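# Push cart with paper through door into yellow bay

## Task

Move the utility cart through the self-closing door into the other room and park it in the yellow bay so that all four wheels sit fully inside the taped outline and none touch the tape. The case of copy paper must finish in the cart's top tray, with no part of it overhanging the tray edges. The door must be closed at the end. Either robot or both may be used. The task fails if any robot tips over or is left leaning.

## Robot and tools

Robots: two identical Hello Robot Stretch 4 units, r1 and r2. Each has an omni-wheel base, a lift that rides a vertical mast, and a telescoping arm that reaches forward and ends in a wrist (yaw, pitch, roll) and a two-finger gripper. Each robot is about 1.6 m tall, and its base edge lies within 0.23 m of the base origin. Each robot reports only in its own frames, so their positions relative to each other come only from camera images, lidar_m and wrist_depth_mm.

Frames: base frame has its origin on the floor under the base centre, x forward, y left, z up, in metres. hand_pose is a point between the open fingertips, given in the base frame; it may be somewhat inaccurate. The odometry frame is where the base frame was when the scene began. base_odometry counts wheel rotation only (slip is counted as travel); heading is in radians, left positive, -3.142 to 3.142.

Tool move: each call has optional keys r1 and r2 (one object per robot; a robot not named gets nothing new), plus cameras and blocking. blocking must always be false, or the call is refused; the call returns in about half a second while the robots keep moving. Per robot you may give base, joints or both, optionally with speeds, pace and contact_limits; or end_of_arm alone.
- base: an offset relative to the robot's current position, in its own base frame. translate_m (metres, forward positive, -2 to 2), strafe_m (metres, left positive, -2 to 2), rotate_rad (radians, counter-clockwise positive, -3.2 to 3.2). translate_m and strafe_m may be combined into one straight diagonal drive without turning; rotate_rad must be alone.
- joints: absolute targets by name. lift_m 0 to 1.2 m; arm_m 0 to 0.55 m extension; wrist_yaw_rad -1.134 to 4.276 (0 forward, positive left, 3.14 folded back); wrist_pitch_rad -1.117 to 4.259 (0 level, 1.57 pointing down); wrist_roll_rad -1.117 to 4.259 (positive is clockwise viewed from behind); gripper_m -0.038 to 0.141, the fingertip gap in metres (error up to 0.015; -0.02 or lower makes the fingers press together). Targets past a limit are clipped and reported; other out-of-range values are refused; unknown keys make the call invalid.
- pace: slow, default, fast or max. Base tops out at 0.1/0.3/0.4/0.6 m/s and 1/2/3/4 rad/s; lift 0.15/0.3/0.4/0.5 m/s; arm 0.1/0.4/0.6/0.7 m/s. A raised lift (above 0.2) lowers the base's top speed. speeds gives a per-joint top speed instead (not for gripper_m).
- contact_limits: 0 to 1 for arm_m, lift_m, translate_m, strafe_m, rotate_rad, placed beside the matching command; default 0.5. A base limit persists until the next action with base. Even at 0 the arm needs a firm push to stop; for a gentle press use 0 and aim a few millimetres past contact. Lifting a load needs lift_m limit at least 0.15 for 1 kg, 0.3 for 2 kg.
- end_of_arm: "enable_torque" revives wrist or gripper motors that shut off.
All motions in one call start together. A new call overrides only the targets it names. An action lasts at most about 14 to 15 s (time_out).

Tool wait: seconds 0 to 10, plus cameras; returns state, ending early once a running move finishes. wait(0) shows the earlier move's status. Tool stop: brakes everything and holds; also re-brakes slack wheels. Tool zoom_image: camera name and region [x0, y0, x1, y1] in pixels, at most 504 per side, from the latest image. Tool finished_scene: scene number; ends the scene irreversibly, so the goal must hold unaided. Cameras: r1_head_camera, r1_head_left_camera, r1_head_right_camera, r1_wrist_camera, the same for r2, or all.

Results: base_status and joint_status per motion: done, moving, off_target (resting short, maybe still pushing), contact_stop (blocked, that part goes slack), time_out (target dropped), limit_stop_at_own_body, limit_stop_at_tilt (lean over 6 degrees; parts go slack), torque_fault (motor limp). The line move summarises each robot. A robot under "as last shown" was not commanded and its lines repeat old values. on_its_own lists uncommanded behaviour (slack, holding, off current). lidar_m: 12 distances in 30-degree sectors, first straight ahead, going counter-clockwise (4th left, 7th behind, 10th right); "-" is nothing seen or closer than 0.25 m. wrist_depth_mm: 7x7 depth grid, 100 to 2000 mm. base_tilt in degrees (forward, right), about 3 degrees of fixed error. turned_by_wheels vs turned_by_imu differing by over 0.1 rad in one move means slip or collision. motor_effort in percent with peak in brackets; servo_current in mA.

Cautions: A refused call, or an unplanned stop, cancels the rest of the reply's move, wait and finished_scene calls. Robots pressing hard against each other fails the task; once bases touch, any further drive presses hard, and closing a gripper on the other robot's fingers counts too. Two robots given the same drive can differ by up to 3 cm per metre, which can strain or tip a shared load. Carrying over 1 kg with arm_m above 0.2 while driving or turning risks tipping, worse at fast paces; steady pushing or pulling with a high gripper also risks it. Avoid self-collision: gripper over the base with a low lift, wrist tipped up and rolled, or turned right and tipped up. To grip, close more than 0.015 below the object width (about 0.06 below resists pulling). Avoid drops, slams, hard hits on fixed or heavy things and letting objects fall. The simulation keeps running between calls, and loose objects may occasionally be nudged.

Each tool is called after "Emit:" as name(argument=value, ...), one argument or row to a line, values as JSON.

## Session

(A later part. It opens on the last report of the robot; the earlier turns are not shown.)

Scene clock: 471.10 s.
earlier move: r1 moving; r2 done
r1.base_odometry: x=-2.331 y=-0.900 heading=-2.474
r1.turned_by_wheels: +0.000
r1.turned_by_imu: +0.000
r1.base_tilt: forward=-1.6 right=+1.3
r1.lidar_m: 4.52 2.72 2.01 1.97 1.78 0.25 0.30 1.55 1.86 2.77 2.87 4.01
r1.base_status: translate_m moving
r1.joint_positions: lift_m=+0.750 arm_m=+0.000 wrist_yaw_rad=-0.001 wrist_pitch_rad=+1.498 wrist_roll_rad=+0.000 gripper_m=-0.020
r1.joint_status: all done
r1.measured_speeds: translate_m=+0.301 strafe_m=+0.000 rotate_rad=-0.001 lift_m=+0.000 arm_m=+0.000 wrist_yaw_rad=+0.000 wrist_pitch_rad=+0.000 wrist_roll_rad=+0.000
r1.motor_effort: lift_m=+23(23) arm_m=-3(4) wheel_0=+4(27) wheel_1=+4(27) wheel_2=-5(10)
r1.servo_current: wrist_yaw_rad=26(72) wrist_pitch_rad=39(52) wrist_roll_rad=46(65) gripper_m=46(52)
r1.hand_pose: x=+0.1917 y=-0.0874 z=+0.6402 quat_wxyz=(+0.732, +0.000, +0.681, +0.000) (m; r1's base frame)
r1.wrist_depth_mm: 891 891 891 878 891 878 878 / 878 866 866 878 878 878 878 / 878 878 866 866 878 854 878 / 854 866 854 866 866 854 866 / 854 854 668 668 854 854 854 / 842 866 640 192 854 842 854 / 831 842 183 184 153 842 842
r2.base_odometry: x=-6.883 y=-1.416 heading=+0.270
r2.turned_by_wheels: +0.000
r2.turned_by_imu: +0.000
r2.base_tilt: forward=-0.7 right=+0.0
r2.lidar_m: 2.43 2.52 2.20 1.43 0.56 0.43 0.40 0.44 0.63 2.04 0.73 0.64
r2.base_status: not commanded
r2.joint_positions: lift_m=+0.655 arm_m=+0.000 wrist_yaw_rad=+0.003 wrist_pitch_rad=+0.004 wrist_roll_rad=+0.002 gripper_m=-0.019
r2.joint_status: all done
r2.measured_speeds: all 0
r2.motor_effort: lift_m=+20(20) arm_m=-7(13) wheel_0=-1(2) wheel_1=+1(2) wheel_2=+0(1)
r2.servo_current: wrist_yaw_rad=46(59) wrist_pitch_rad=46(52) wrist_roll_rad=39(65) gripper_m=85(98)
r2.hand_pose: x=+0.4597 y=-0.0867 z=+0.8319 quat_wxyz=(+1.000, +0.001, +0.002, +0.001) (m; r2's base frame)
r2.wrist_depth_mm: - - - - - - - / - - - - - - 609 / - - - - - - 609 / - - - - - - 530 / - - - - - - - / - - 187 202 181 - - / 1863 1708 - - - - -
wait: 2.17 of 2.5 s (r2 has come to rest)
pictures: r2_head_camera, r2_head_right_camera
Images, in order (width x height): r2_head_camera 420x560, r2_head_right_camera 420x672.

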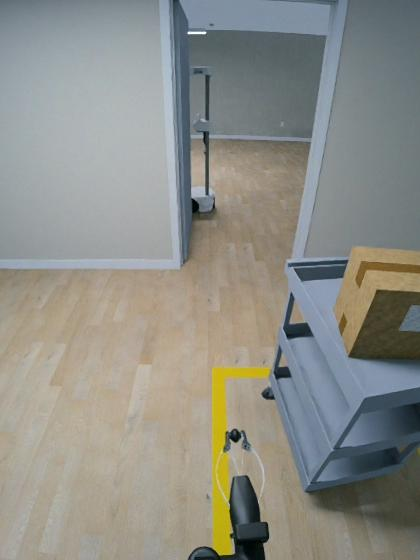

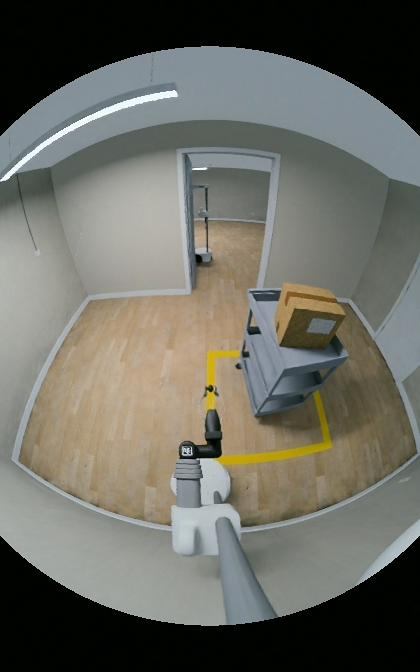

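Emit:
move(
  blocking=false,
  r2={"base":{"translate_m":0.3,"strafe_m":0.3}},
)

Emit:
wait(
  seconds=2,
)

Emit:
move(
  blocking=false,
  r2={"base":{"translate_m":1.45}},
)

Emit:
wait(
  seconds=5.5,
)

Emit:
move(
  blocking=false,
  r2={"base":{"rotate_rad":-3.19}},
)

Emit:
wait(
  seconds=3,
  cameras=["r2_head_camera","r2_head_left_camera","r2_head_right_camera"],
)

Scene clock: 485.70 s.
earlier move: r1 done
move: r2 moving
r1.base_odometry: x=-2.943 y=-1.382 heading=-2.474
r1.turned_by_wheels: +0.000
r1.turned_by_imu: +0.000
r1.base_tilt: forward=-1.6 right=+1.3
r1.lidar_m: 3.73 2.71 2.00 1.93 2.01 2.10 2.02 2.14 2.89 2.79 2.93 3.83
r1.base_status: done
r1.joint_positions: lift_m=+0.750 arm_m=+0.000 wrist_yaw_rad=-0.001 wrist_pitch_rad=+1.498 wrist_roll_rad=+0.000 gripper_m=-0.020
r1.joint_status: not commanded
r1.measured_speeds: all 0
r1.motor_effort: lift_m=+23(23) arm_m=-4(4) wheel_0=+1(2) wheel_1=+1(1) wheel_2=+0(0)
r1.servo_current: wrist_yaw_rad=59(59) wrist_pitch_rad=46(52) wrist_roll_rad=52(59) gripper_m=39(52)
r1.hand_pose: x=+0.1917 y=-0.0874 z=+0.6402 quat_wxyz=(+0.732, +0.000, +0.681, +0.000) (m; r1's base frame)
r1.wrist_depth_mm: 891 878 891 878 878 891 878 / 878 878 878 866 891 878 866 / 866 878 878 891 866 878 878 / 866 866 866 866 866 866 854 / 854 866 683 707 842 854 842 / 820 854 634 193 842 854 842 / 842 842 183 183 153 854 842
r2.base_odometry: x=-6.868 y=-1.388 heading=+0.269
r2.turned_by_wheels: +0.000
r2.turned_by_imu: +0.001
r2.base_tilt: forward=-0.7 right=+0.1
r2.lidar_m: 2.38 2.49 2.13 1.47 0.63 0.44 0.43 0.47 0.67 2.18 0.69 0.66
r2.base_status: translate_m moving; strafe_m moving
r2.joint_positions: lift_m=+0.655 arm_m=+0.000 wrist_yaw_rad=+0.003 wrist_pitch_rad=+0.004 wrist_roll_rad=+0.002 gripper_m=-0.019
r2.joint_status: not commanded
r2.measured_speeds: translate_m=+0.088 strafe_m=+0.089 rotate_rad=+0.000 lift_m=+0.000 arm_m=+0.000 wrist_yaw_rad=+0.000 wrist_pitch_rad=+0.000 wrist_roll_rad=+0.000
r2.motor_effort: lift_m=+20(20) arm_m=-7(7) wheel_0=-6(9) wheel_1=+11(11) wheel_2=-10(12)
r2.servo_current: wrist_yaw_rad=39(52) wrist_pitch_rad=39(46) wrist_roll_rad=39(52) gripper_m=91(98)
r2.hand_pose: x=+0.4597 y=-0.0867 z=+0.8319 quat_wxyz=(+1.000, +0.001, +0.002, +0.001) (m; r2's base frame)
r2.wrist_depth_mm: - - - - - - - / - - - - - - - / - - - - - - - / - - - - - - 564 / - - - - - - - / - - 187 202 180 - - / 1863 1756 - - - - -
pictures: none

Scene clock: 487.70 s.
earlier move: r2 moving
r1.base_odometry: x=-2.943 y=-1.382 heading=-2.474
r1.turned_by_wheels: +0.000
r1.turned_by_imu: +0.000
r1.base_tilt: forward=-1.6 right=+1.3
r1.lidar_m: 3.75 2.73 1.98 1.94 2.04 2.07 2.01 2.16 2.90 2.79 2.91 3.90
r1.base_status: done
r1.joint_positions: lift_m=+0.750 arm_m=+0.000 wrist_yaw_rad=-0.001 wrist_pitch_rad=+1.498 wrist_roll_rad=+0.000 gripper_m=-0.020
r1.joint_status: not commanded
r1.measured_speeds: all 0
r1.motor_effort: lift_m=+23(23) arm_m=-4(4) wheel_0=+2(2) wheel_1=+1(1) wheel_2=+0(0)
r1.servo_current: wrist_yaw_rad=46(72) wrist_pitch_rad=39(52) wrist_roll_rad=52(59) gripper_m=39(52)
r1.hand_pose: x=+0.1917 y=-0.0874 z=+0.6402 quat_wxyz=(+0.732, +0.000, +0.681, +0.000) (m; r1's base frame)
r1.wrist_depth_mm: 878 878 866 891 878 878 891 / 878 878 878 878 878 878 866 / 866 854 878 842 866 891 866 / 866 854 866 878 866 854 866 / 854 866 668 699 866 866 854 / 831 842 634 192 854 854 866 / 831 854 184 183 153 854 842
r2.base_odometry: x=-6.674 y=-1.048 heading=+0.269
r2.turned_by_wheels: +0.000
r2.turned_by_imu: +0.001
r2.base_tilt: forward=-0.7 right=+0.1
r2.lidar_m: 2.10 2.23 1.84 1.79 0.96 0.72 0.70 0.75 1.06 0.83 0.74 0.98
r2.base_status: translate_m moving; strafe_m moving
r2.joint_positions: lift_m=+0.655 arm_m=+0.000 wrist_yaw_rad=+0.003 wrist_pitch_rad=+0.004 wrist_roll_rad=+0.002 gripper_m=-0.019
r2.joint_status: not commanded
r2.measured_speeds: translate_m=+0.015 strafe_m=+0.015 rotate_rad=+0.001 lift_m=+0.000 arm_m=+0.000 wrist_yaw_rad=+0.000 wrist_pitch_rad=+0.000 wrist_roll_rad=+0.000
r2.motor_effort: lift_m=+20(20) arm_m=-7(8) wheel_0=-3(10) wheel_1=+1(12) wheel_2=-5(12)
r2.servo_current: wrist_yaw_rad=46(59) wrist_pitch_rad=46(59) wrist_roll_rad=39(59) gripper_m=91(98)
r2.hand_pose: x=+0.4597 y=-0.0867 z=+0.8319 quat_wxyz=(+1.000, +0.001, +0.002, +0.001) (m; r2's base frame)
r2.wrist_depth_mm: - - - 1808 - - - / - - - 1808 - - 1756 / - - - 1863 - - 1808 / - - - 1808 - - 1808 / - - - 1808 - - 1756 / - - 181 201 169 - 1808 / 1863 1661 - - - 1618 1661
wait: 2.00 s; no rest
pictures: none

Scene clock: 488.20 s.
earlier move: r2 done
move: r2 moving
r1: as last shown
r1.lidar_m: 3.72 2.70 2.01 1.94 2.04 2.08 2.02 2.15 2.90 2.80 2.90 3.88
r1.motor_effort: lift_m=+23(23) arm_m=-3(4) wheel_0=+2(2) wheel_1=+1(1) wheel_2=+0(0)
r1.servo_current: wrist_yaw_rad=46(65) wrist_pitch_rad=39(46) wrist_roll_rad=46(52) gripper_m=46(46)
r1.wrist_depth_mm: 904 878 866 878 878 904 891 / 891 878 891 878 878 878 878 / 866 866 878 866 866 866 878 / 866 866 854 866 878 854 878 / 854 854 668 699 854 854 854 / 854 866 634 193 831 854 842 / 842 842 184 183 153 842 831
r2.base_odometry: x=-6.638 y=-1.037 heading=+0.270
r2.turned_by_wheels: +0.000
r2.turned_by_imu: +0.000
r2.base_tilt: forward=-0.7 right=+0.1
r2.lidar_m: 2.07 2.15 1.88 1.79 1.02 0.76 0.73 0.76 1.11 0.73 0.74 0.96
r2.base_status: translate_m moving
r2.joint_positions: lift_m=+0.655 arm_m=+0.000 wrist_yaw_rad=+0.003 wrist_pitch_rad=+0.004 wrist_roll_rad=+0.002 gripper_m=-0.019
r2.joint_status: not commanded
r2.measured_speeds: translate_m=+0.135 strafe_m=+0.000 rotate_rad=-0.005 lift_m=+0.000 arm_m=+0.000 wrist_yaw_rad=+0.000 wrist_pitch_rad=+0.000 wrist_roll_rad=+0.000
r2.motor_effort: lift_m=+20(20) arm_m=-7(7) wheel_0=+6(12) wheel_1=+7(9) wheel_2=-12(13)
r2.servo_current: wrist_yaw_rad=39(59) wrist_pitch_rad=39(46) wrist_roll_rad=52(65) gripper_m=91(98)
r2.hand_pose: x=+0.4597 y=-0.0867 z=+0.8319 quat_wxyz=(+1.000, +0.001, +0.002, +0.001) (m; r2's base frame)
r2.wrist_depth_mm: - - - - - - 1708 / - - - 1808 - - 1618 / - - - 1808 - - 1756 / - - - 1863 - - 1756 / - - - 1863 - - 1756 / - - 181 201 170 - 1863 / 1808 1661 - - - 1576 1708
pictures: none

Scene clock: 493.70 s.
earlier move: r2 moving
r1.base_odometry: x=-2.943 y=-1.382 heading=-2.474
r1.turned_by_wheels: +0.000
r1.turned_by_imu: +0.000
r1.base_tilt: forward=-1.6 right=+1.3
r1.lidar_m: 3.75 2.70 2.01 1.94 2.04 2.10 2.03 2.12 2.88 2.78 2.92 3.87
r1.base_status: not commanded
r1.joint_positions: lift_m=+0.750 arm_m=+0.000 wrist_yaw_rad=-0.001 wrist_pitch_rad=+1.498 wrist_roll_rad=+0.000 gripper_m=-0.020
r1.joint_status: not commanded
r1.measured_speeds: all 0
r1.motor_effort: lift_m=+23(23) arm_m=-4(4) wheel_0=+1(2) wheel_1=+1(2) wheel_2=+0(0)
r1.servo_current: wrist_yaw_rad=65(72) wrist_pitch_rad=46(52) wrist_roll_rad=59(78) gripper_m=39(52)
r1.hand_pose: x=+0.1917 y=-0.0874 z=+0.6402 quat_wxyz=(+0.732, +0.000, +0.681, +0.000) (m; r1's base frame)
r1.wrist_depth_mm: 891 878 891 878 891 878 878 / 891 891 878 878 866 878 878 / 866 878 878 854 878 891 878 / 866 854 854 854 854 866 854 / 854 854 668 707 866 854 842 / 854 842 640 193 854 842 854 / 842 842 184 183 154 842 854
r2.base_odometry: x=-5.277 y=-0.661 heading=+0.270
r2.turned_by_wheels: +0.000
r2.turned_by_imu: +0.001
r2.base_tilt: forward=-0.7 right=+0.0
r2.lidar_m: 0.65 0.69 1.03 1.71 1.84 2.21 2.14 0.99 0.89 2.21 1.00 0.76
r2.base_status: translate_m moving
r2.joint_positions: lift_m=+0.655 arm_m=+0.000 wrist_yaw_rad=+0.003 wrist_pitch_rad=+0.004 wrist_roll_rad=+0.002 gripper_m=-0.019
r2.joint_status: not commanded
r2.measured_speeds: translate_m=+0.001 strafe_m=+0.000 rotate_rad=+0.000 lift_m=+0.000 arm_m=+0.000 wrist_yaw_rad=+0.000 wrist_pitch_rad=+0.000 wrist_roll_rad=+0.000
r2.motor_effort: lift_m=+20(20) arm_m=-7(7) wheel_0=+2(12) wheel_1=+6(9) wheel_2=-3(13)
r2.servo_current: wrist_yaw_rad=39(65) wrist_pitch_rad=39(52) wrist_roll_rad=52(65) gripper_m=91(98)
r2.hand_pose: x=+0.4597 y=-0.0867 z=+0.8319 quat_wxyz=(+1.000, +0.001, +0.002, +0.001) (m; r2's base frame)
r2.wrist_depth_mm: - - - 421 - - - / - - - 424 418 - - / - - - 424 424 - - / - - - 433 427 - - / - - - 421 - - - / - - 181 201 169 - - / - - - - - - -
wait: 5.50 s; no rest
pictures: none

Scene clock: 494.20 s.
earlier move: r2 done
move: r2 moving
r1: as last shown
r1.lidar_m: 3.75 2.68 1.98 1.94 2.05 2.10 2.03 2.13 2.86 2.77 2.91 3.86
r1.motor_effort: lift_m=+23(23) arm_m=-3(4) wheel_0=+2(2) wheel_1=+1(1) wheel_2=+0(0)
r1.servo_current: wrist_yaw_rad=39(65) wrist_pitch_rad=39(46) wrist_roll_rad=46(65) gripper_m=39(46)
r1.wrist_depth_mm: 866 878 878 878 878 891 891 / 854 878 891 878 878 878 878 / 866 878 866 866 866 866 878 / 854 866 866 866 854 854 866 / 866 854 676 707 854 842 854 / 854 854 640 192 842 842 842 / 842 831 184 183 153 842 842
r2.base_odometry: x=-5.277 y=-0.661 heading=+0.017
r2.turned_by_wheels: -0.252
r2.turned_by_imu: -0.245
r2.base_tilt: forward=-0.7 right=+0.0
r2.lidar_m: 0.66 0.67 0.82 1.51 1.75 2.11 2.13 1.43 0.88 1.11 1.32 0.83
r2.base_status: rotate_rad moving
r2.joint_positions: lift_m=+0.655 arm_m=+0.000 wrist_yaw_rad=+0.003 wrist_pitch_rad=+0.004 wrist_roll_rad=+0.002 gripper_m=-0.019
r2.joint_status: not commanded
r2.measured_speeds: translate_m=+0.000 strafe_m=+0.001 rotate_rad=-0.978 lift_m=+0.000 arm_m=+0.000 wrist_yaw_rad=+0.000 wrist_pitch_rad=+0.000 wrist_roll_rad=+0.000
r2.motor_effort: lift_m=+20(20) arm_m=-7(7) wheel_0=+8(11) wheel_1=+10(10) wheel_2=+11(11)
r2.servo_current: wrist_yaw_rad=52(59) wrist_pitch_rad=46(46) wrist_roll_rad=59(59) gripper_m=85(91)
r2.hand_pose: x=+0.4597 y=-0.0867 z=+0.8319 quat_wxyz=(+1.000, +0.001, +0.002, +0.001) (m; r2's base frame)
r2.wrist_depth_mm: - - 427 - - - - / - - 433 - - - - / - - 436 - - - - / - - 445 - - - - / - - 445 - - - - / - - 185 191 169 - - / - - - - - - -
pictures: none

Scene clock: 496.60 s.
earlier move: r2 done
r1.base_odometry: x=-2.943 y=-1.382 heading=-2.474
r1.turned_by_wheels: +0.000
r1.turned_by_imu: +0.000
r1.base_tilt: forward=-1.6 right=+1.2
r1.lidar_m: 3.76 2.70 2.01 1.93 2.04 2.08 2.02 2.13 2.89 2.79 2.91 3.87
r1.base_status: not commanded
r1.joint_positions: lift_m=+0.750 arm_m=+0.000 wrist_yaw_rad=-0.001 wrist_pitch_rad=+1.498 wrist_roll_rad=+0.000 gripper_m=-0.020
r1.joint_status: not commanded
r1.measured_speeds: all 0
r1.motor_effort: lift_m=+23(23) arm_m=-4(4) wheel_0=+2(2) wheel_1=+1(2) wheel_2=+0(0)
r1.servo_current: wrist_yaw_rad=46(78) wrist_pitch_rad=39(46) wrist_roll_rad=46(65) gripper_m=39(52)
r1.hand_pose: x=+0.1917 y=-0.0874 z=+0.6402 quat_wxyz=(+0.732, +0.000, +0.681, +0.000) (m; r1's base frame)
r1.wrist_depth_mm: 878 878 878 891 878 891 891 / 891 891 878 878 878 878 878 / 878 878 878 866 866 866 866 / 866 866 866 842 854 854 866 / 854 854 676 699 854 854 866 / 842 854 640 192 842 854 854 / 842 842 183 183 153 831 842
r2.base_odometry: x=-5.277 y=-0.661 heading=-2.920
r2.turned_by_wheels: -2.937
r2.turned_by_imu: -2.858
r2.base_tilt: forward=-0.7 right=+0.1
r2.lidar_m: 2.14 1.03 0.90 2.39 1.06 0.77 0.64 0.71 0.98 1.73 1.83 2.21
r2.base_status: done
r2.joint_positions: lift_m=+0.655 arm_m=+0.000 wrist_yaw_rad=+0.003 wrist_pitch_rad=+0.004 wrist_roll_rad=+0.002 gripper_m=-0.019
r2.joint_status: not commanded
r2.measured_speeds: all 0
r2.motor_effort: lift_m=+20(20) arm_m=-7(8) wheel_0=+3(11) wheel_1=+2(11) wheel_2=+3(11)
r2.servo_current: wrist_yaw_rad=39(59) wrist_pitch_rad=46(46) wrist_roll_rad=46(59) gripper_m=91(98)
r2.hand_pose: x=+0.4597 y=-0.0867 z=+0.8319 quat_wxyz=(+1.000, +0.001, +0.002, +0.001) (m; r2's base frame)
r2.wrist_depth_mm: - - - - - - - / - - - - - - - / - - - - - - - / - - - - - - - / - - - - - - - / - - 181 200 169 - - / 1808 1808 - - - 1576 1708
wait: 2.40 of 3 s (r2 has come to rest)
pictures: r2_head_camera, r2_head_left_camera, r2_head_right_camera
Images, in order (width x height): r2_head_camera 420x560, r2_head_left_camera 420x672, r2_head_right_camera 420x672.

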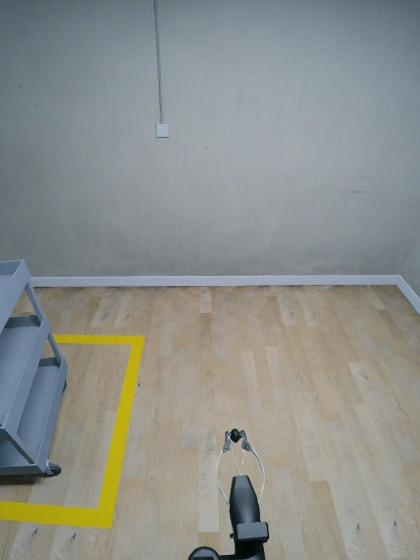

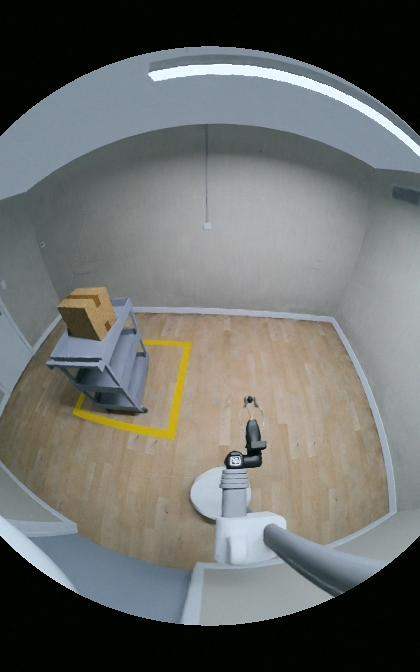

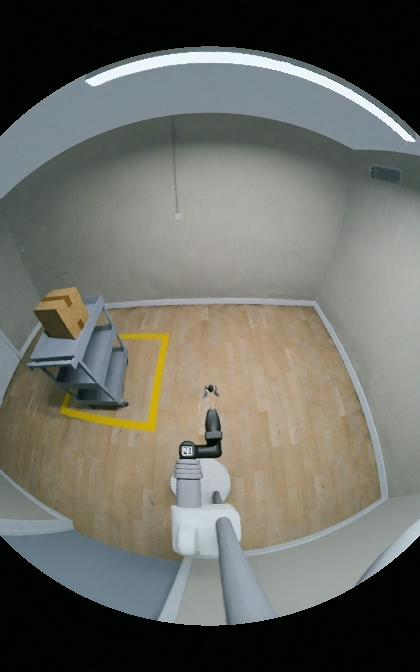

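Emit:
move(
  blocking=false,
  r2={"base":{"strafe_m":0.8}},
)

Emit:
wait(
  seconds=4,
  cameras=["r2_head_camera","r2_head_left_camera","r2_wrist_camera"],
)

Scene clock: 501.77 s.
move: r2 moving
r1: as last shown
r1.base_tilt: forward=-1.6 right=+1.3
r1.lidar_m: 3.74 2.72 2.02 1.93 2.03 2.09 2.02 2.16 2.89 2.79 2.93 3.88
r1.motor_effort: lift_m=+23(23) arm_m=-3(4) wheel_0=+2(2) wheel_1=+1(1) wheel_2=+0(0)
r1.servo_current: wrist_yaw_rad=65(65) wrist_pitch_rad=46(52) wrist_roll_rad=59(59) gripper_m=39(46)
r1.wrist_depth_mm: 891 891 878 878 891 891 891 / 866 878 866 878 878 866 866 / 866 866 878 866 878 866 866 / 854 854 866 866 854 854 854 / 854 854 683 707 842 866 854 / 854 842 640 193 854 866 842 / 831 842 183 183 153 842 842
r2.base_odometry: x=-5.269 y=-0.696 heading=-2.920
r2.turned_by_wheels: +0.000
r2.turned_by_imu: +0.000
r2.base_tilt: forward=-0.7 right=+0.1
r2.lidar_m: 2.13 0.95 0.87 2.40 1.05 0.78 0.62 0.68 0.99 1.78 1.86 2.22
r2.base_status: strafe_m moving
r2.joint_positions: lift_m=+0.655 arm_m=+0.000 wrist_yaw_rad=+0.003 wrist_pitch_rad=+0.004 wrist_roll_rad=+0.002 gripper_m=-0.019
r2.joint_status: not commanded
r2.measured_speeds: translate_m=+0.001 strafe_m=+0.142 rotate_rad=-0.008 lift_m=+0.000 arm_m=+0.000 wrist_yaw_rad=+0.000 wrist_pitch_rad=+0.000 wrist_roll_rad=+0.000
r2.motor_effort: lift_m=+20(20) arm_m=-7(7) wheel_0=-9(9) wheel_1=+11(12) wheel_2=+0(3)
r2.servo_current: wrist_yaw_rad=52(65) wrist_pitch_rad=39(46) wrist_roll_rad=33(52) gripper_m=91(104)
r2.hand_pose: x=+0.4597 y=-0.0867 z=+0.8319 quat_wxyz=(+1.000, +0.001, +0.002, +0.001) (m; r2's base frame)
r2.wrist_depth_mm: - - - - - - - / - - - - - - - / - - - - - - - / - - - - - - - / - - - - - - - / - - 181 201 169 - - / 1808 1808 - - - 1576 1618
pictures: none

Scene clock: 505.27 s.
earlier move: r2 done
r1.base_odometry: x=-2.943 y=-1.382 heading=-2.474
r1.turned_by_wheels: +0.000
r1.turned_by_imu: +0.000
r1.base_tilt: forward=-1.6 right=+1.3
r1.lidar_m: 3.75 2.74 2.01 1.93 2.05 2.09 2.02 2.13 2.89 2.78 2.91 3.87
r1.base_status: not commanded
r1.joint_positions: lift_m=+0.750 arm_m=+0.000 wrist_yaw_rad=-0.001 wrist_pitch_rad=+1.498 wrist_roll_rad=+0.000 gripper_m=-0.020
r1.joint_status: not commanded
r1.measured_speeds: all 0
r1.motor_effort: lift_m=+23(23) arm_m=-4(4) wheel_0=+2(2) wheel_1=+1(2) wheel_2=+0(0)
r1.servo_current: wrist_yaw_rad=59(72) wrist_pitch_rad=39(52) wrist_roll_rad=52(72) gripper_m=39(52)
r1.hand_pose: x=+0.1917 y=-0.0874 z=+0.6402 quat_wxyz=(+0.732, +0.000, +0.681, +0.000) (m; r1's base frame)
r1.wrist_depth_mm: 878 891 891 891 891 891 878 / 878 891 866 878 891 878 866 / 866 878 866 878 854 878 878 / 854 854 866 866 878 854 866 / 854 854 668 707 866 866 866 / 842 842 634 192 854 854 854 / 831 842 184 183 153 854 831
r2.base_odometry: x=-5.101 y=-1.441 heading=-2.920
r2.turned_by_wheels: +0.000
r2.turned_by_imu: +0.001
r2.base_tilt: forward=-0.7 right=+0.1
r2.lidar_m: 0.51 0.53 2.28 2.20 0.90 0.73 0.72 0.75 0.93 2.51 2.66 2.25
r2.base_status: done
r2.joint_positions: lift_m=+0.655 arm_m=+0.000 wrist_yaw_rad=+0.003 wrist_pitch_rad=+0.004 wrist_roll_rad=+0.002 gripper_m=-0.019
r2.joint_status: not commanded
r2.measured_speeds: all 0
r2.motor_effort: lift_m=+20(20) arm_m=-7(8) wheel_0=-1(14) wheel_1=+2(12) wheel_2=+0(3)
r2.servo_current: wrist_yaw_rad=52(65) wrist_pitch_rad=46(52) wrist_roll_rad=39(65) gripper_m=85(104)
r2.hand_pose: x=+0.4597 y=-0.0867 z=+0.8319 quat_wxyz=(+1.000, +0.001, +0.002, +0.001) (m; r2's base frame)
r2.wrist_depth_mm: - - - - - - - / - 585 564 - - - - / - 591 574 - - - - / 615 585 564 322 - - - / 359 366 370 315 - - - / - - 185 200 169 - - / 1921 - - - - 1576 1661
wait: 3.50 of 4 s (r2 has come to rest)
pictures: r2_head_camera, r2_head_left_camera, r2_wrist_camera
Images, in order (width x height): r2_head_camera 420x560, r2_head_left_camera 420x672, r2_wrist_camera 616x392.

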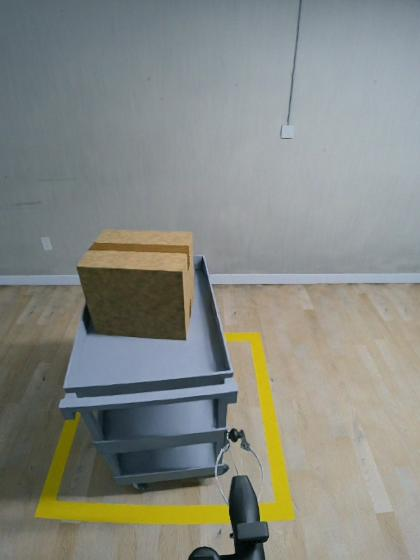

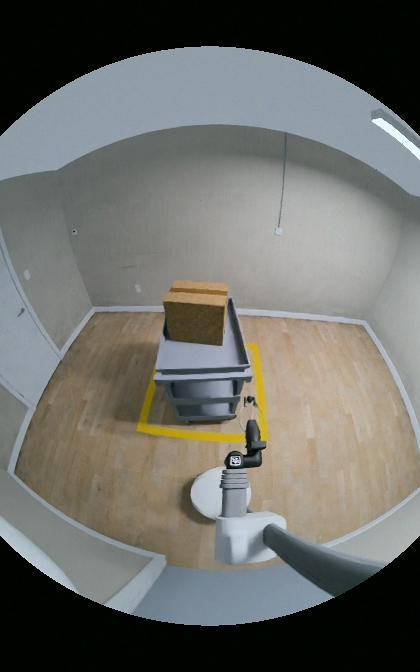

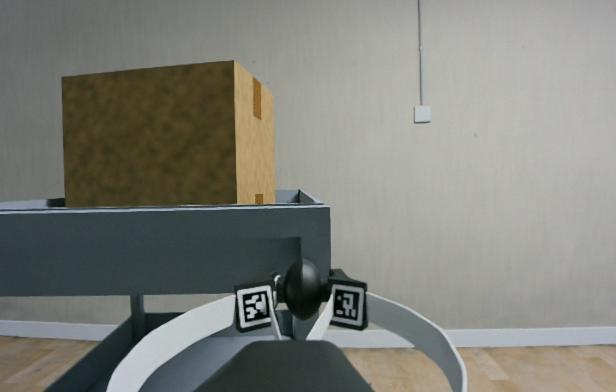

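Emit:
move(
  blocking=false,
  r2={"base":{"strafe_m":0.17},"joints":{"lift_m":0.69}},
)

Emit:
wait(
  seconds=1.8,
)

Emit:
move(
  blocking=false,
  r2={"base":{"translate_m":0.2},"pace":"slow","contact_limits":{"translate_m":0.5}},
)

Emit:
wait(
  seconds=3,
  cameras=["r2_head_camera","r2_wrist_camera"],
)

Scene clock: 514.67 s.
move: r2 moving
r1: as last shown
r1.lidar_m: 3.74 2.74 2.01 1.93 2.03 2.09 2.02 2.15 2.88 2.78 2.92 3.86
r1.motor_effort: lift_m=+23(23) arm_m=-3(4) wheel_0=+2(2) wheel_1=+1(1) wheel_2=+0(0)
r1.servo_current: wrist_yaw_rad=52(65) wrist_pitch_rad=46(46) wrist_roll_rad=46(59) gripper_m=46(52)
r1.wrist_depth_mm: 891 878 891 878 891 891 878 / 878 878 878 891 866 866 891 / 866 878 878 866 866 866 866 / 878 866 866 866 866 866 854 / 854 854 668 715 854 866 866 / 854 854 634 191 842 842 842 / 842 842 183 183 153 854 842
r2.base_odometry: x=-5.093 y=-1.477 heading=-2.919
r2.turned_by_wheels: +0.000
r2.turned_by_imu: +0.001
r2.base_tilt: forward=-0.6 right=+0.0
r2.lidar_m: 0.52 0.52 2.24 2.19 0.90 0.70 0.70 0.76 0.96 2.54 2.69 2.21
r2.base_status: strafe_m moving
r2.joint_positions: lift_m=+0.685 arm_m=+0.000 wrist_yaw_rad=+0.003 wrist_pitch_rad=+0.004 wrist_roll_rad=+0.002 gripper_m=-0.019
r2.joint_status: lift_m moving
r2.measured_speeds: translate_m=+0.001 strafe_m=+0.142 rotate_rad=-0.005 lift_m=+0.059 arm_m=+0.000 wrist_yaw_rad=+0.000 wrist_pitch_rad=+0.000 wrist_roll_rad=+0.000
r2.motor_effort: lift_m=+20(26) arm_m=-7(7) wheel_0=-10(14) wheel_1=+12(12) wheel_2=-2(2)
r2.servo_current: wrist_yaw_rad=52(52) wrist_pitch_rad=39(46) wrist_roll_rad=39(59) gripper_m=85(91)
r2.hand_pose: x=+0.4597 y=-0.0867 z=+0.8619 quat_wxyz=(+1.000, +0.001, +0.002, +0.001) (m; r2's base frame)
r2.wrist_depth_mm: - - - - - - - / - 597 564 - - - - / - 591 569 750 - - - / - 597 569 661 - - - / 301 307 322 315 - - - / 362 364 185 201 170 - - / 1863 1756 - - - 1661 1708
pictures: none

Scene clock: 516.00 s.
earlier move: r2 done
r1.base_odometry: x=-2.943 y=-1.382 heading=-2.474
r1.turned_by_wheels: +0.000
r1.turned_by_imu: +0.000
r1.base_tilt: forward=-1.6 right=+1.2
r1.lidar_m: 3.74 2.72 2.00 1.94 2.05 2.10 2.02 2.16 2.89 2.79 2.90 3.87
r1.base_status: not commanded
r1.joint_positions: lift_m=+0.750 arm_m=+0.000 wrist_yaw_rad=-0.001 wrist_pitch_rad=+1.498 wrist_roll_rad=+0.000 gripper_m=-0.020
r1.joint_status: not commanded
r1.measured_speeds: all 0
r1.motor_effort: lift_m=+23(23) arm_m=-4(4) wheel_0=+1(2) wheel_1=+1(2) wheel_2=+0(0)
r1.servo_current: wrist_yaw_rad=39(65) wrist_pitch_rad=46(52) wrist_roll_rad=46(65) gripper_m=39(52)
r1.hand_pose: x=+0.1917 y=-0.0874 z=+0.6402 quat_wxyz=(+0.732, +0.000, +0.681, +0.000) (m; r1's base frame)
r1.wrist_depth_mm: 878 878 878 878 891 891 891 / 878 891 878 866 878 878 878 / 866 866 878 866 866 866 866 / 878 866 866 866 866 866 866 / 842 878 676 699 854 866 854 / 854 842 634 192 854 842 831 / 831 842 183 183 153 842 831
r2.base_odometry: x=-5.063 y=-1.607 heading=-2.920
r2.turned_by_wheels: +0.000
r2.turned_by_imu: +0.000
r2.base_tilt: forward=-0.6 right=+0.0
r2.lidar_m: 0.51 0.52 2.10 2.02 0.88 0.63 0.70 0.76 1.03 2.69 2.84 0.55
r2.base_status: done
r2.joint_positions: lift_m=+0.690 arm_m=+0.000 wrist_yaw_rad=+0.003 wrist_pitch_rad=+0.004 wrist_roll_rad=+0.002 gripper_m=-0.019
r2.joint_status: all done
r2.measured_speeds: all 0
r2.motor_effort: lift_m=+21(26) arm_m=-7(8) wheel_0=-3(14) wheel_1=+1(12) wheel_2=+0(2)
r2.servo_current: wrist_yaw_rad=39(59) wrist_pitch_rad=39(52) wrist_roll_rad=46(59) gripper_m=91(98)
r2.hand_pose: x=+0.4597 y=-0.0867 z=+0.8668 quat_wxyz=(+1.000, +0.001, +0.002, +0.001) (m; r2's base frame)
r2.wrist_depth_mm: - - - - - - - / - - 585 559 - - - / - - 585 564 - - - / - - 591 559 - - - / 312 307 307 301 304 307 - / 310 349 186 201 181 332 - / 377 1808 - - - 122 1756
wait: 1.33 of 1.8 s (r2 has come to rest)
pictures: none

Scene clock: 516.50 s.
move: r2 moving
r1: as last shown
r1.base_tilt: forward=-1.6 right=+1.3
r1.lidar_m: 3.74 2.70 2.02 1.94 2.03 2.11 2.00 2.13 2.89 2.77 2.92 3.83
r1.motor_effort: lift_m=+23(23) arm_m=-3(4) wheel_0=+2(2) wheel_1=+1(1) wheel_2=+0(0)
r1.servo_current: wrist_yaw_rad=46(72) wrist_pitch_rad=39(46) wrist_roll_rad=52(59) gripper_m=39(46)
r1.wrist_depth_mm: 891 878 891 878 891 891 891 / 878 878 891 878 866 878 878 / 878 866 866 854 878 866 866 / 866 878 866 854 866 866 854 / 854 866 668 707 866 866 854 / 854 842 634 192 842 866 854 / 854 831 184 183 153 854 842
r2.base_odometry: x=-5.075 y=-1.610 heading=-2.919
r2.turned_by_wheels: +0.000
r2.turned_by_imu: +0.000
r2.base_tilt: forward=-0.7 right=+0.0
r2.lidar_m: 0.48 0.51 2.10 2.05 0.92 0.67 0.71 0.77 1.05 2.70 2.85 0.56
r2.base_status: translate_m moving
r2.joint_positions: lift_m=+0.690 arm_m=+0.000 wrist_yaw_rad=+0.003 wrist_pitch_rad=+0.004 wrist_roll_rad=+0.002 gripper_m=-0.019
r2.joint_status: not commanded
r2.measured_speeds: translate_m=+0.048 strafe_m=+0.000 rotate_rad=-0.003 lift_m=+0.000 arm_m=+0.000 wrist_yaw_rad=+0.000 wrist_pitch_rad=+0.000 wrist_roll_rad=+0.000
r2.motor_effort: lift_m=+21(21) arm_m=-7(7) wheel_0=+9(9) wheel_1=+6(8) wheel_2=-8(10)
r2.servo_current: wrist_yaw_rad=46(59) wrist_pitch_rad=39(46) wrist_roll_rad=52(59) gripper_m=85(91)
r2.contact_limits: translate_m 0.5
r2.hand_pose: x=+0.4597 y=-0.0867 z=+0.8668 quat_wxyz=(+1.000, +0.001, +0.002, +0.001) (m; r2's base frame)
r2.wrist_depth_mm: - - - - - - - / - - 574 544 - - - / - - 569 554 - - - / - - 580 554 - - - / 338 342 307 303 294 297 - / 329 342 187 200 180 336 - / 355 1808 - - - - 1756
pictures: none

Scene clock: 519.30 s.
earlier move: r2 done
r1.base_odometry: x=-2.943 y=-1.382 heading=-2.474
r1.turned_by_wheels: +0.000
r1.turned_by_imu: +0.000
r1.base_tilt: forward=-1.6 right=+1.3
r1.lidar_m: 3.74 2.70 1.98 1.94 2.01 2.09 2.01 2.16 2.89 2.79 2.92 3.90
r1.base_status: not commanded
r1.joint_positions: lift_m=+0.750 arm_m=+0.000 wrist_yaw_rad=-0.001 wrist_pitch_rad=+1.498 wrist_roll_rad=+0.000 gripper_m=-0.020
r1.joint_status: not commanded
r1.measured_speeds: all 0
r1.motor_effort: lift_m=+23(23) arm_m=-3(4) wheel_0=+1(2) wheel_1=+1(2) wheel_2=+0(0)
r1.servo_current: wrist_yaw_rad=59(78) wrist_pitch_rad=46(46) wrist_roll_rad=46(65) gripper_m=46(46)
r1.hand_pose: x=+0.1917 y=-0.0874 z=+0.6402 quat_wxyz=(+0.732, +0.000, +0.681, +0.000) (m; r1's base frame)
r1.wrist_depth_mm: 878 904 878 878 891 878 891 / 866 891 878 878 878 891 878 / 866 866 891 878 866 854 866 / 878 866 866 854 866 866 866 / 842 854 676 707 854 854 866 / 866 842 634 192 854 854 842 / 842 842 184 183 153 831 842
r2.base_odometry: x=-5.258 y=-1.651 heading=-2.920
r2.turned_by_wheels: +0.000
r2.turned_by_imu: +0.001
r2.base_tilt: forward=-0.6 right=+0.0
r2.lidar_m: 0.43 0.49 2.11 2.04 1.17 0.86 0.84 0.96 1.23 2.68 2.74 0.47
r2.base_status: done
r2.joint_positions: lift_m=+0.690 arm_m=+0.000 wrist_yaw_rad=-0.003 wrist_pitch_rad=+0.004 wrist_roll_rad=+0.002 gripper_m=-0.019
r2.joint_status: not commanded
r2.measured_speeds: all 0
r2.motor_effort: lift_m=+21(21) arm_m=+5(7) wheel_0=+6(11) wheel_1=+4(9) wheel_2=-8(20)
r2.servo_current: wrist_yaw_rad=52(65) wrist_pitch_rad=33(52) wrist_roll_rad=46(65) gripper_m=72(98)
r2.contact_limits: translate_m 0.5
r2.hand_pose: x=+0.4590 y=-0.0882 z=+0.8668 quat_wxyz=(+1.000, +0.001, +0.002, -0.001) (m; r2's base frame)
r2.wrist_depth_mm: - - - - - - - / - 535 512 492 - - - / - 544 517 500 - - - / - 554 525 504 - - - / 382 521 517 496 296 246 - / 237 236 188 201 182 235 - / 1756 137 - - - 236 -
wait: 2.80 of 3 s (r2 has come to rest)
pictures: r2_head_camera, r2_wrist_camera
Images, in order (width x height): r2_head_camera 420x560, r2_wrist_camera 616x392.

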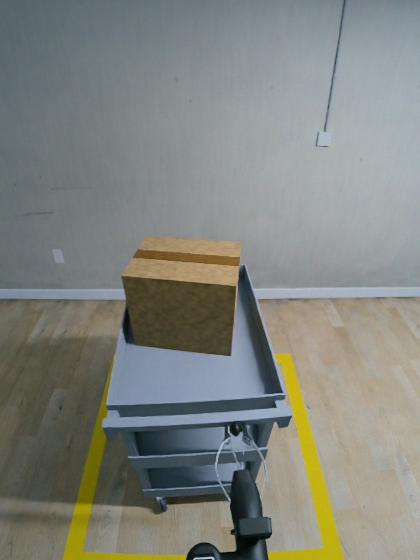

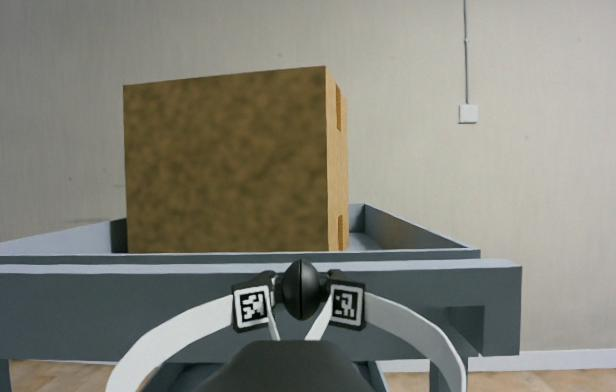

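Emit:
move(
  blocking=false,
  r1={"base":{"rotate_rad":3.1}},
  r2={"base":{"translate_m":-0.3}},
)

Emit:
wait(
  seconds=2.2,
)

Emit:
wait(
  seconds=1.2,
  cameras=["r1_head_camera","r2_head_camera"],
)

Emit:
zoom_image(
  camera="r2_head_camera",
  region=[60, 220, 340, 540],
)

Scene clock: 529.17 s.
move: r1 moving; r2 moving
r1.base_odometry: x=-2.943 y=-1.382 heading=-2.222
r1.turned_by_wheels: +0.252
r1.turned_by_imu: +0.253
r1.base_tilt: forward=-1.6 right=+1.3
r1.lidar_m: 3.74 2.24 1.95 1.93 2.26 2.00 2.03 2.40 2.79 2.80 3.24 3.75
r1.base_status: rotate_rad moving
r1.joint_positions: lift_m=+0.750 arm_m=+0.000 wrist_yaw_rad=-0.001 wrist_pitch_rad=+1.498 wrist_roll_rad=+0.000 gripper_m=-0.020
r1.joint_status: not commanded
r1.measured_speeds: translate_m=+0.000 strafe_m=+0.000 rotate_rad=+0.973 lift_m=+0.000 arm_m=+0.000 wrist_yaw_rad=+0.000 wrist_pitch_rad=+0.000 wrist_roll_rad=+0.000
r1.motor_effort: lift_m=+23(23) arm_m=-4(4) wheel_0=-8(9) wheel_1=-5(8) wheel_2=-7(8)
r1.servo_current: wrist_yaw_rad=52(65) wrist_pitch_rad=39(46) wrist_roll_rad=46(65) gripper_m=39(46)
r1.hand_pose: x=+0.1917 y=-0.0874 z=+0.6402 quat_wxyz=(+0.732, +0.000, +0.681, +0.000) (m; r1's base frame)
r1.wrist_depth_mm: 878 866 878 904 904 891 891 / 878 891 878 891 878 878 878 / 866 854 866 854 866 866 878 / 854 866 878 854 866 866 866 / 854 854 683 707 854 854 854 / 854 854 634 192 854 842 854 / 842 831 184 183 153 854 831
r2.base_odometry: x=-5.228 y=-1.644 heading=-2.920
r2.turned_by_wheels: +0.000
r2.turned_by_imu: +0.000
r2.base_tilt: forward=-0.7 right=+0.0
r2.lidar_m: 0.49 0.49 2.11 2.03 1.12 0.82 0.86 0.89 1.17 2.68 2.79 0.50
r2.base_status: translate_m moving
r2.joint_positions: lift_m=+0.690 arm_m=+0.000 wrist_yaw_rad=-0.003 wrist_pitch_rad=+0.004 wrist_roll_rad=+0.002 gripper_m=-0.019
r2.joint_status: not commanded
r2.measured_speeds: translate_m=-0.123 strafe_m=+0.000 rotate_rad=+0.002 lift_m=+0.000 arm_m=+0.000 wrist_yaw_rad=+0.000 wrist_pitch_rad=+0.000 wrist_roll_rad=+0.000
r2.motor_effort: lift_m=+21(21) arm_m=+5(5) wheel_0=-6(10) wheel_1=-7(8) wheel_2=+11(13)
r2.servo_current: wrist_yaw_rad=46(59) wrist_pitch_rad=39(46) wrist_roll_rad=39(46) gripper_m=78(78)
r2.hand_pose: x=+0.4590 y=-0.0882 z=+0.8668 quat_wxyz=(+1.000, +0.001, +0.002, -0.001) (m; r2's base frame)
r2.wrist_depth_mm: - - - - - - - / - - 539 517 - - - / - 574 549 525 - - - / - 569 554 521 - - - / 319 322 320 319 259 259 - / 322 322 186 200 180 259 - / 1708 143 - - - - -
pictures: none

Scene clock: 531.13 s.
earlier move: r1 moving; r2 done
r1.base_odometry: x=-2.943 y=-1.382 heading=+0.619
r1.turned_by_wheels: +2.841
r1.turned_by_imu: +2.856
r1.base_tilt: forward=-1.6 right=+1.3
r1.lidar_m: 1.99 2.07 2.77 2.76 2.86 3.79 3.85 2.93 2.06 1.93 2.01 2.14
r1.base_status: rotate_rad moving
r1.joint_positions: lift_m=+0.750 arm_m=+0.000 wrist_yaw_rad=-0.001 wrist_pitch_rad=+1.498 wrist_roll_rad=+0.000 gripper_m=-0.020
r1.joint_status: not commanded
r1.measured_speeds: translate_m=-0.001 strafe_m=+0.000 rotate_rad=+0.195 lift_m=+0.000 arm_m=+0.000 wrist_yaw_rad=+0.000 wrist_pitch_rad=+0.000 wrist_roll_rad=+0.000
r1.motor_effort: lift_m=+23(23) arm_m=-4(4) wheel_0=-3(11) wheel_1=-1(8) wheel_2=-1(9)
r1.servo_current: wrist_yaw_rad=52(65) wrist_pitch_rad=39(52) wrist_roll_rad=33(72) gripper_m=39(52)
r1.hand_pose: x=+0.1917 y=-0.0874 z=+0.6402 quat_wxyz=(+0.732, +0.000, +0.681, +0.000) (m; r1's base frame)
r1.wrist_depth_mm: 891 891 891 891 891 891 866 / 866 866 891 878 878 891 891 / 866 866 866 878 866 866 866 / 866 878 866 854 854 866 866 / 854 866 668 699 842 854 854 / 854 831 634 192 854 854 854 / 842 842 183 183 153 842 854
r2.base_odometry: x=-4.966 y=-1.585 heading=-2.920
r2.turned_by_wheels: +0.000
r2.turned_by_imu: +0.000
r2.base_tilt: forward=-0.6 right=+0.0
r2.lidar_m: 0.73 0.79 2.10 1.91 0.75 0.57 0.60 0.65 0.94 2.38 2.85 0.80
r2.base_status: done
r2.joint_positions: lift_m=+0.690 arm_m=+0.000 wrist_yaw_rad=-0.003 wrist_pitch_rad=+0.004 wrist_roll_rad=+0.002 gripper_m=-0.019
r2.joint_status: not commanded
r2.measured_speeds: all 0
r2.motor_effort: lift_m=+21(21) arm_m=+5(5) wheel_0=-3(10) wheel_1=-2(9) wheel_2=+2(13)
r2.servo_current: wrist_yaw_rad=39(59) wrist_pitch_rad=46(46) wrist_roll_rad=46(59) gripper_m=65(78)
r2.hand_pose: x=+0.4590 y=-0.0882 z=+0.8668 quat_wxyz=(+1.000, +0.001, +0.002, -0.001) (m; r2's base frame)
r2.wrist_depth_mm: - - - - - - - / - - - - - - - / - - 831 798 - - - / - - 831 798 - - - / - 597 597 591 - - - / - - 186 200 180 - - / 1863 1808 - - - 1661 1708
wait: 1.97 of 2.2 s (r2 has come to rest)
pictures: none

Scene clock: 531.50 s.
earlier move: r1 done
r1.base_odometry: x=-2.943 y=-1.382 heading=+0.626
r1.turned_by_wheels: +0.006
r1.turned_by_imu: +0.006
r1.base_tilt: forward=-1.6 right=+1.3
r1.lidar_m: 2.02 2.10 2.81 2.75 2.85 3.84 3.85 2.90 2.05 1.92 1.99 2.14
r1.base_status: done
r1.joint_positions: lift_m=+0.750 arm_m=+0.000 wrist_yaw_rad=-0.001 wrist_pitch_rad=+1.498 wrist_roll_rad=+0.000 gripper_m=-0.020
r1.joint_status: not commanded
r1.measured_speeds: all 0
r1.motor_effort: lift_m=+23(23) arm_m=-4(4) wheel_0=-2(11) wheel_1=-1(8) wheel_2=-2(9)
r1.servo_current: wrist_yaw_rad=39(65) wrist_pitch_rad=39(52) wrist_roll_rad=39(72) gripper_m=39(52)
r1.hand_pose: x=+0.1917 y=-0.0874 z=+0.6402 quat_wxyz=(+0.732, +0.000, +0.681, +0.000) (m; r1's base frame)
r1.wrist_depth_mm: 878 878 878 904 878 878 878 / 866 878 891 878 866 891 891 / 866 866 878 866 866 866 878 / 866 866 878 866 866 866 878 / 866 866 683 707 842 854 842 / 842 842 640 192 842 842 842 / 831 820 183 183 153 842 842
r2.base_odometry: x=-4.966 y=-1.585 heading=-2.920
r2.turned_by_wheels: +0.000
r2.turned_by_imu: +0.000
r2.base_tilt: forward=-0.7 right=+0.1
r2.lidar_m: 0.74 0.78 2.11 1.92 0.74 0.56 0.60 0.66 0.93 2.38 2.85 0.80
r2.base_status: done
r2.joint_positions: lift_m=+0.690 arm_m=+0.000 wrist_yaw_rad=-0.003 wrist_pitch_rad=+0.004 wrist_roll_rad=+0.002 gripper_m=-0.019
r2.joint_status: not commanded
r2.measured_speeds: all 0
r2.motor_effort: lift_m=+21(21) arm_m=+4(5) wheel_0=-3(10) wheel_1=-2(9) wheel_2=+2(13)
r2.servo_current: wrist_yaw_rad=52(59) wrist_pitch_rad=33(46) wrist_roll_rad=59(59) gripper_m=78(78)
r2.hand_pose: x=+0.4590 y=-0.0882 z=+0.8668 quat_wxyz=(+1.000, +0.001, +0.002, -0.001) (m; r2's base frame)
r2.wrist_depth_mm: - - - - - - - / - - - - - - - / - - 831 798 - - - / - - 820 798 - - - / - 585 597 597 - - - / - - 185 200 179 - - / 1921 1756 - - - 1661 1708
wait: 0.37 of 1.2 s (r1 has come to rest)
pictures: r1_head_camera, r2_head_camera
Images, in order (width x height): r1_head_camera 420x560, r2_head_camera 420x560.

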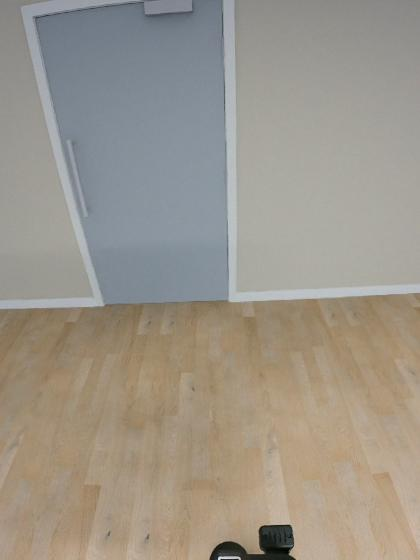

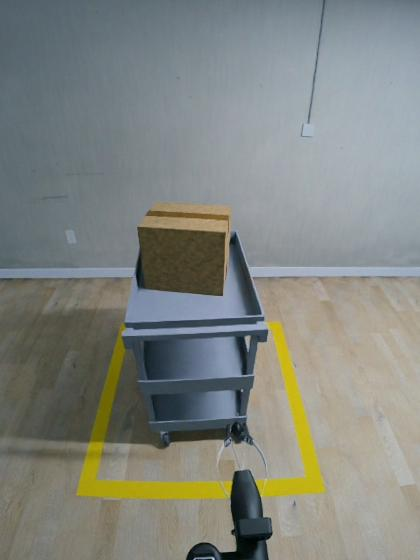

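Scaled by 1.575 from the camera's 420x560 image, which has a finer 1200x1600 frame.

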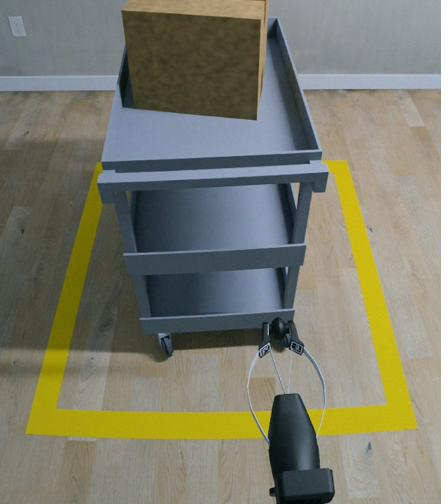

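Emit:
finished_scene(
  scene=2,
)

The scene is finished: the task was done.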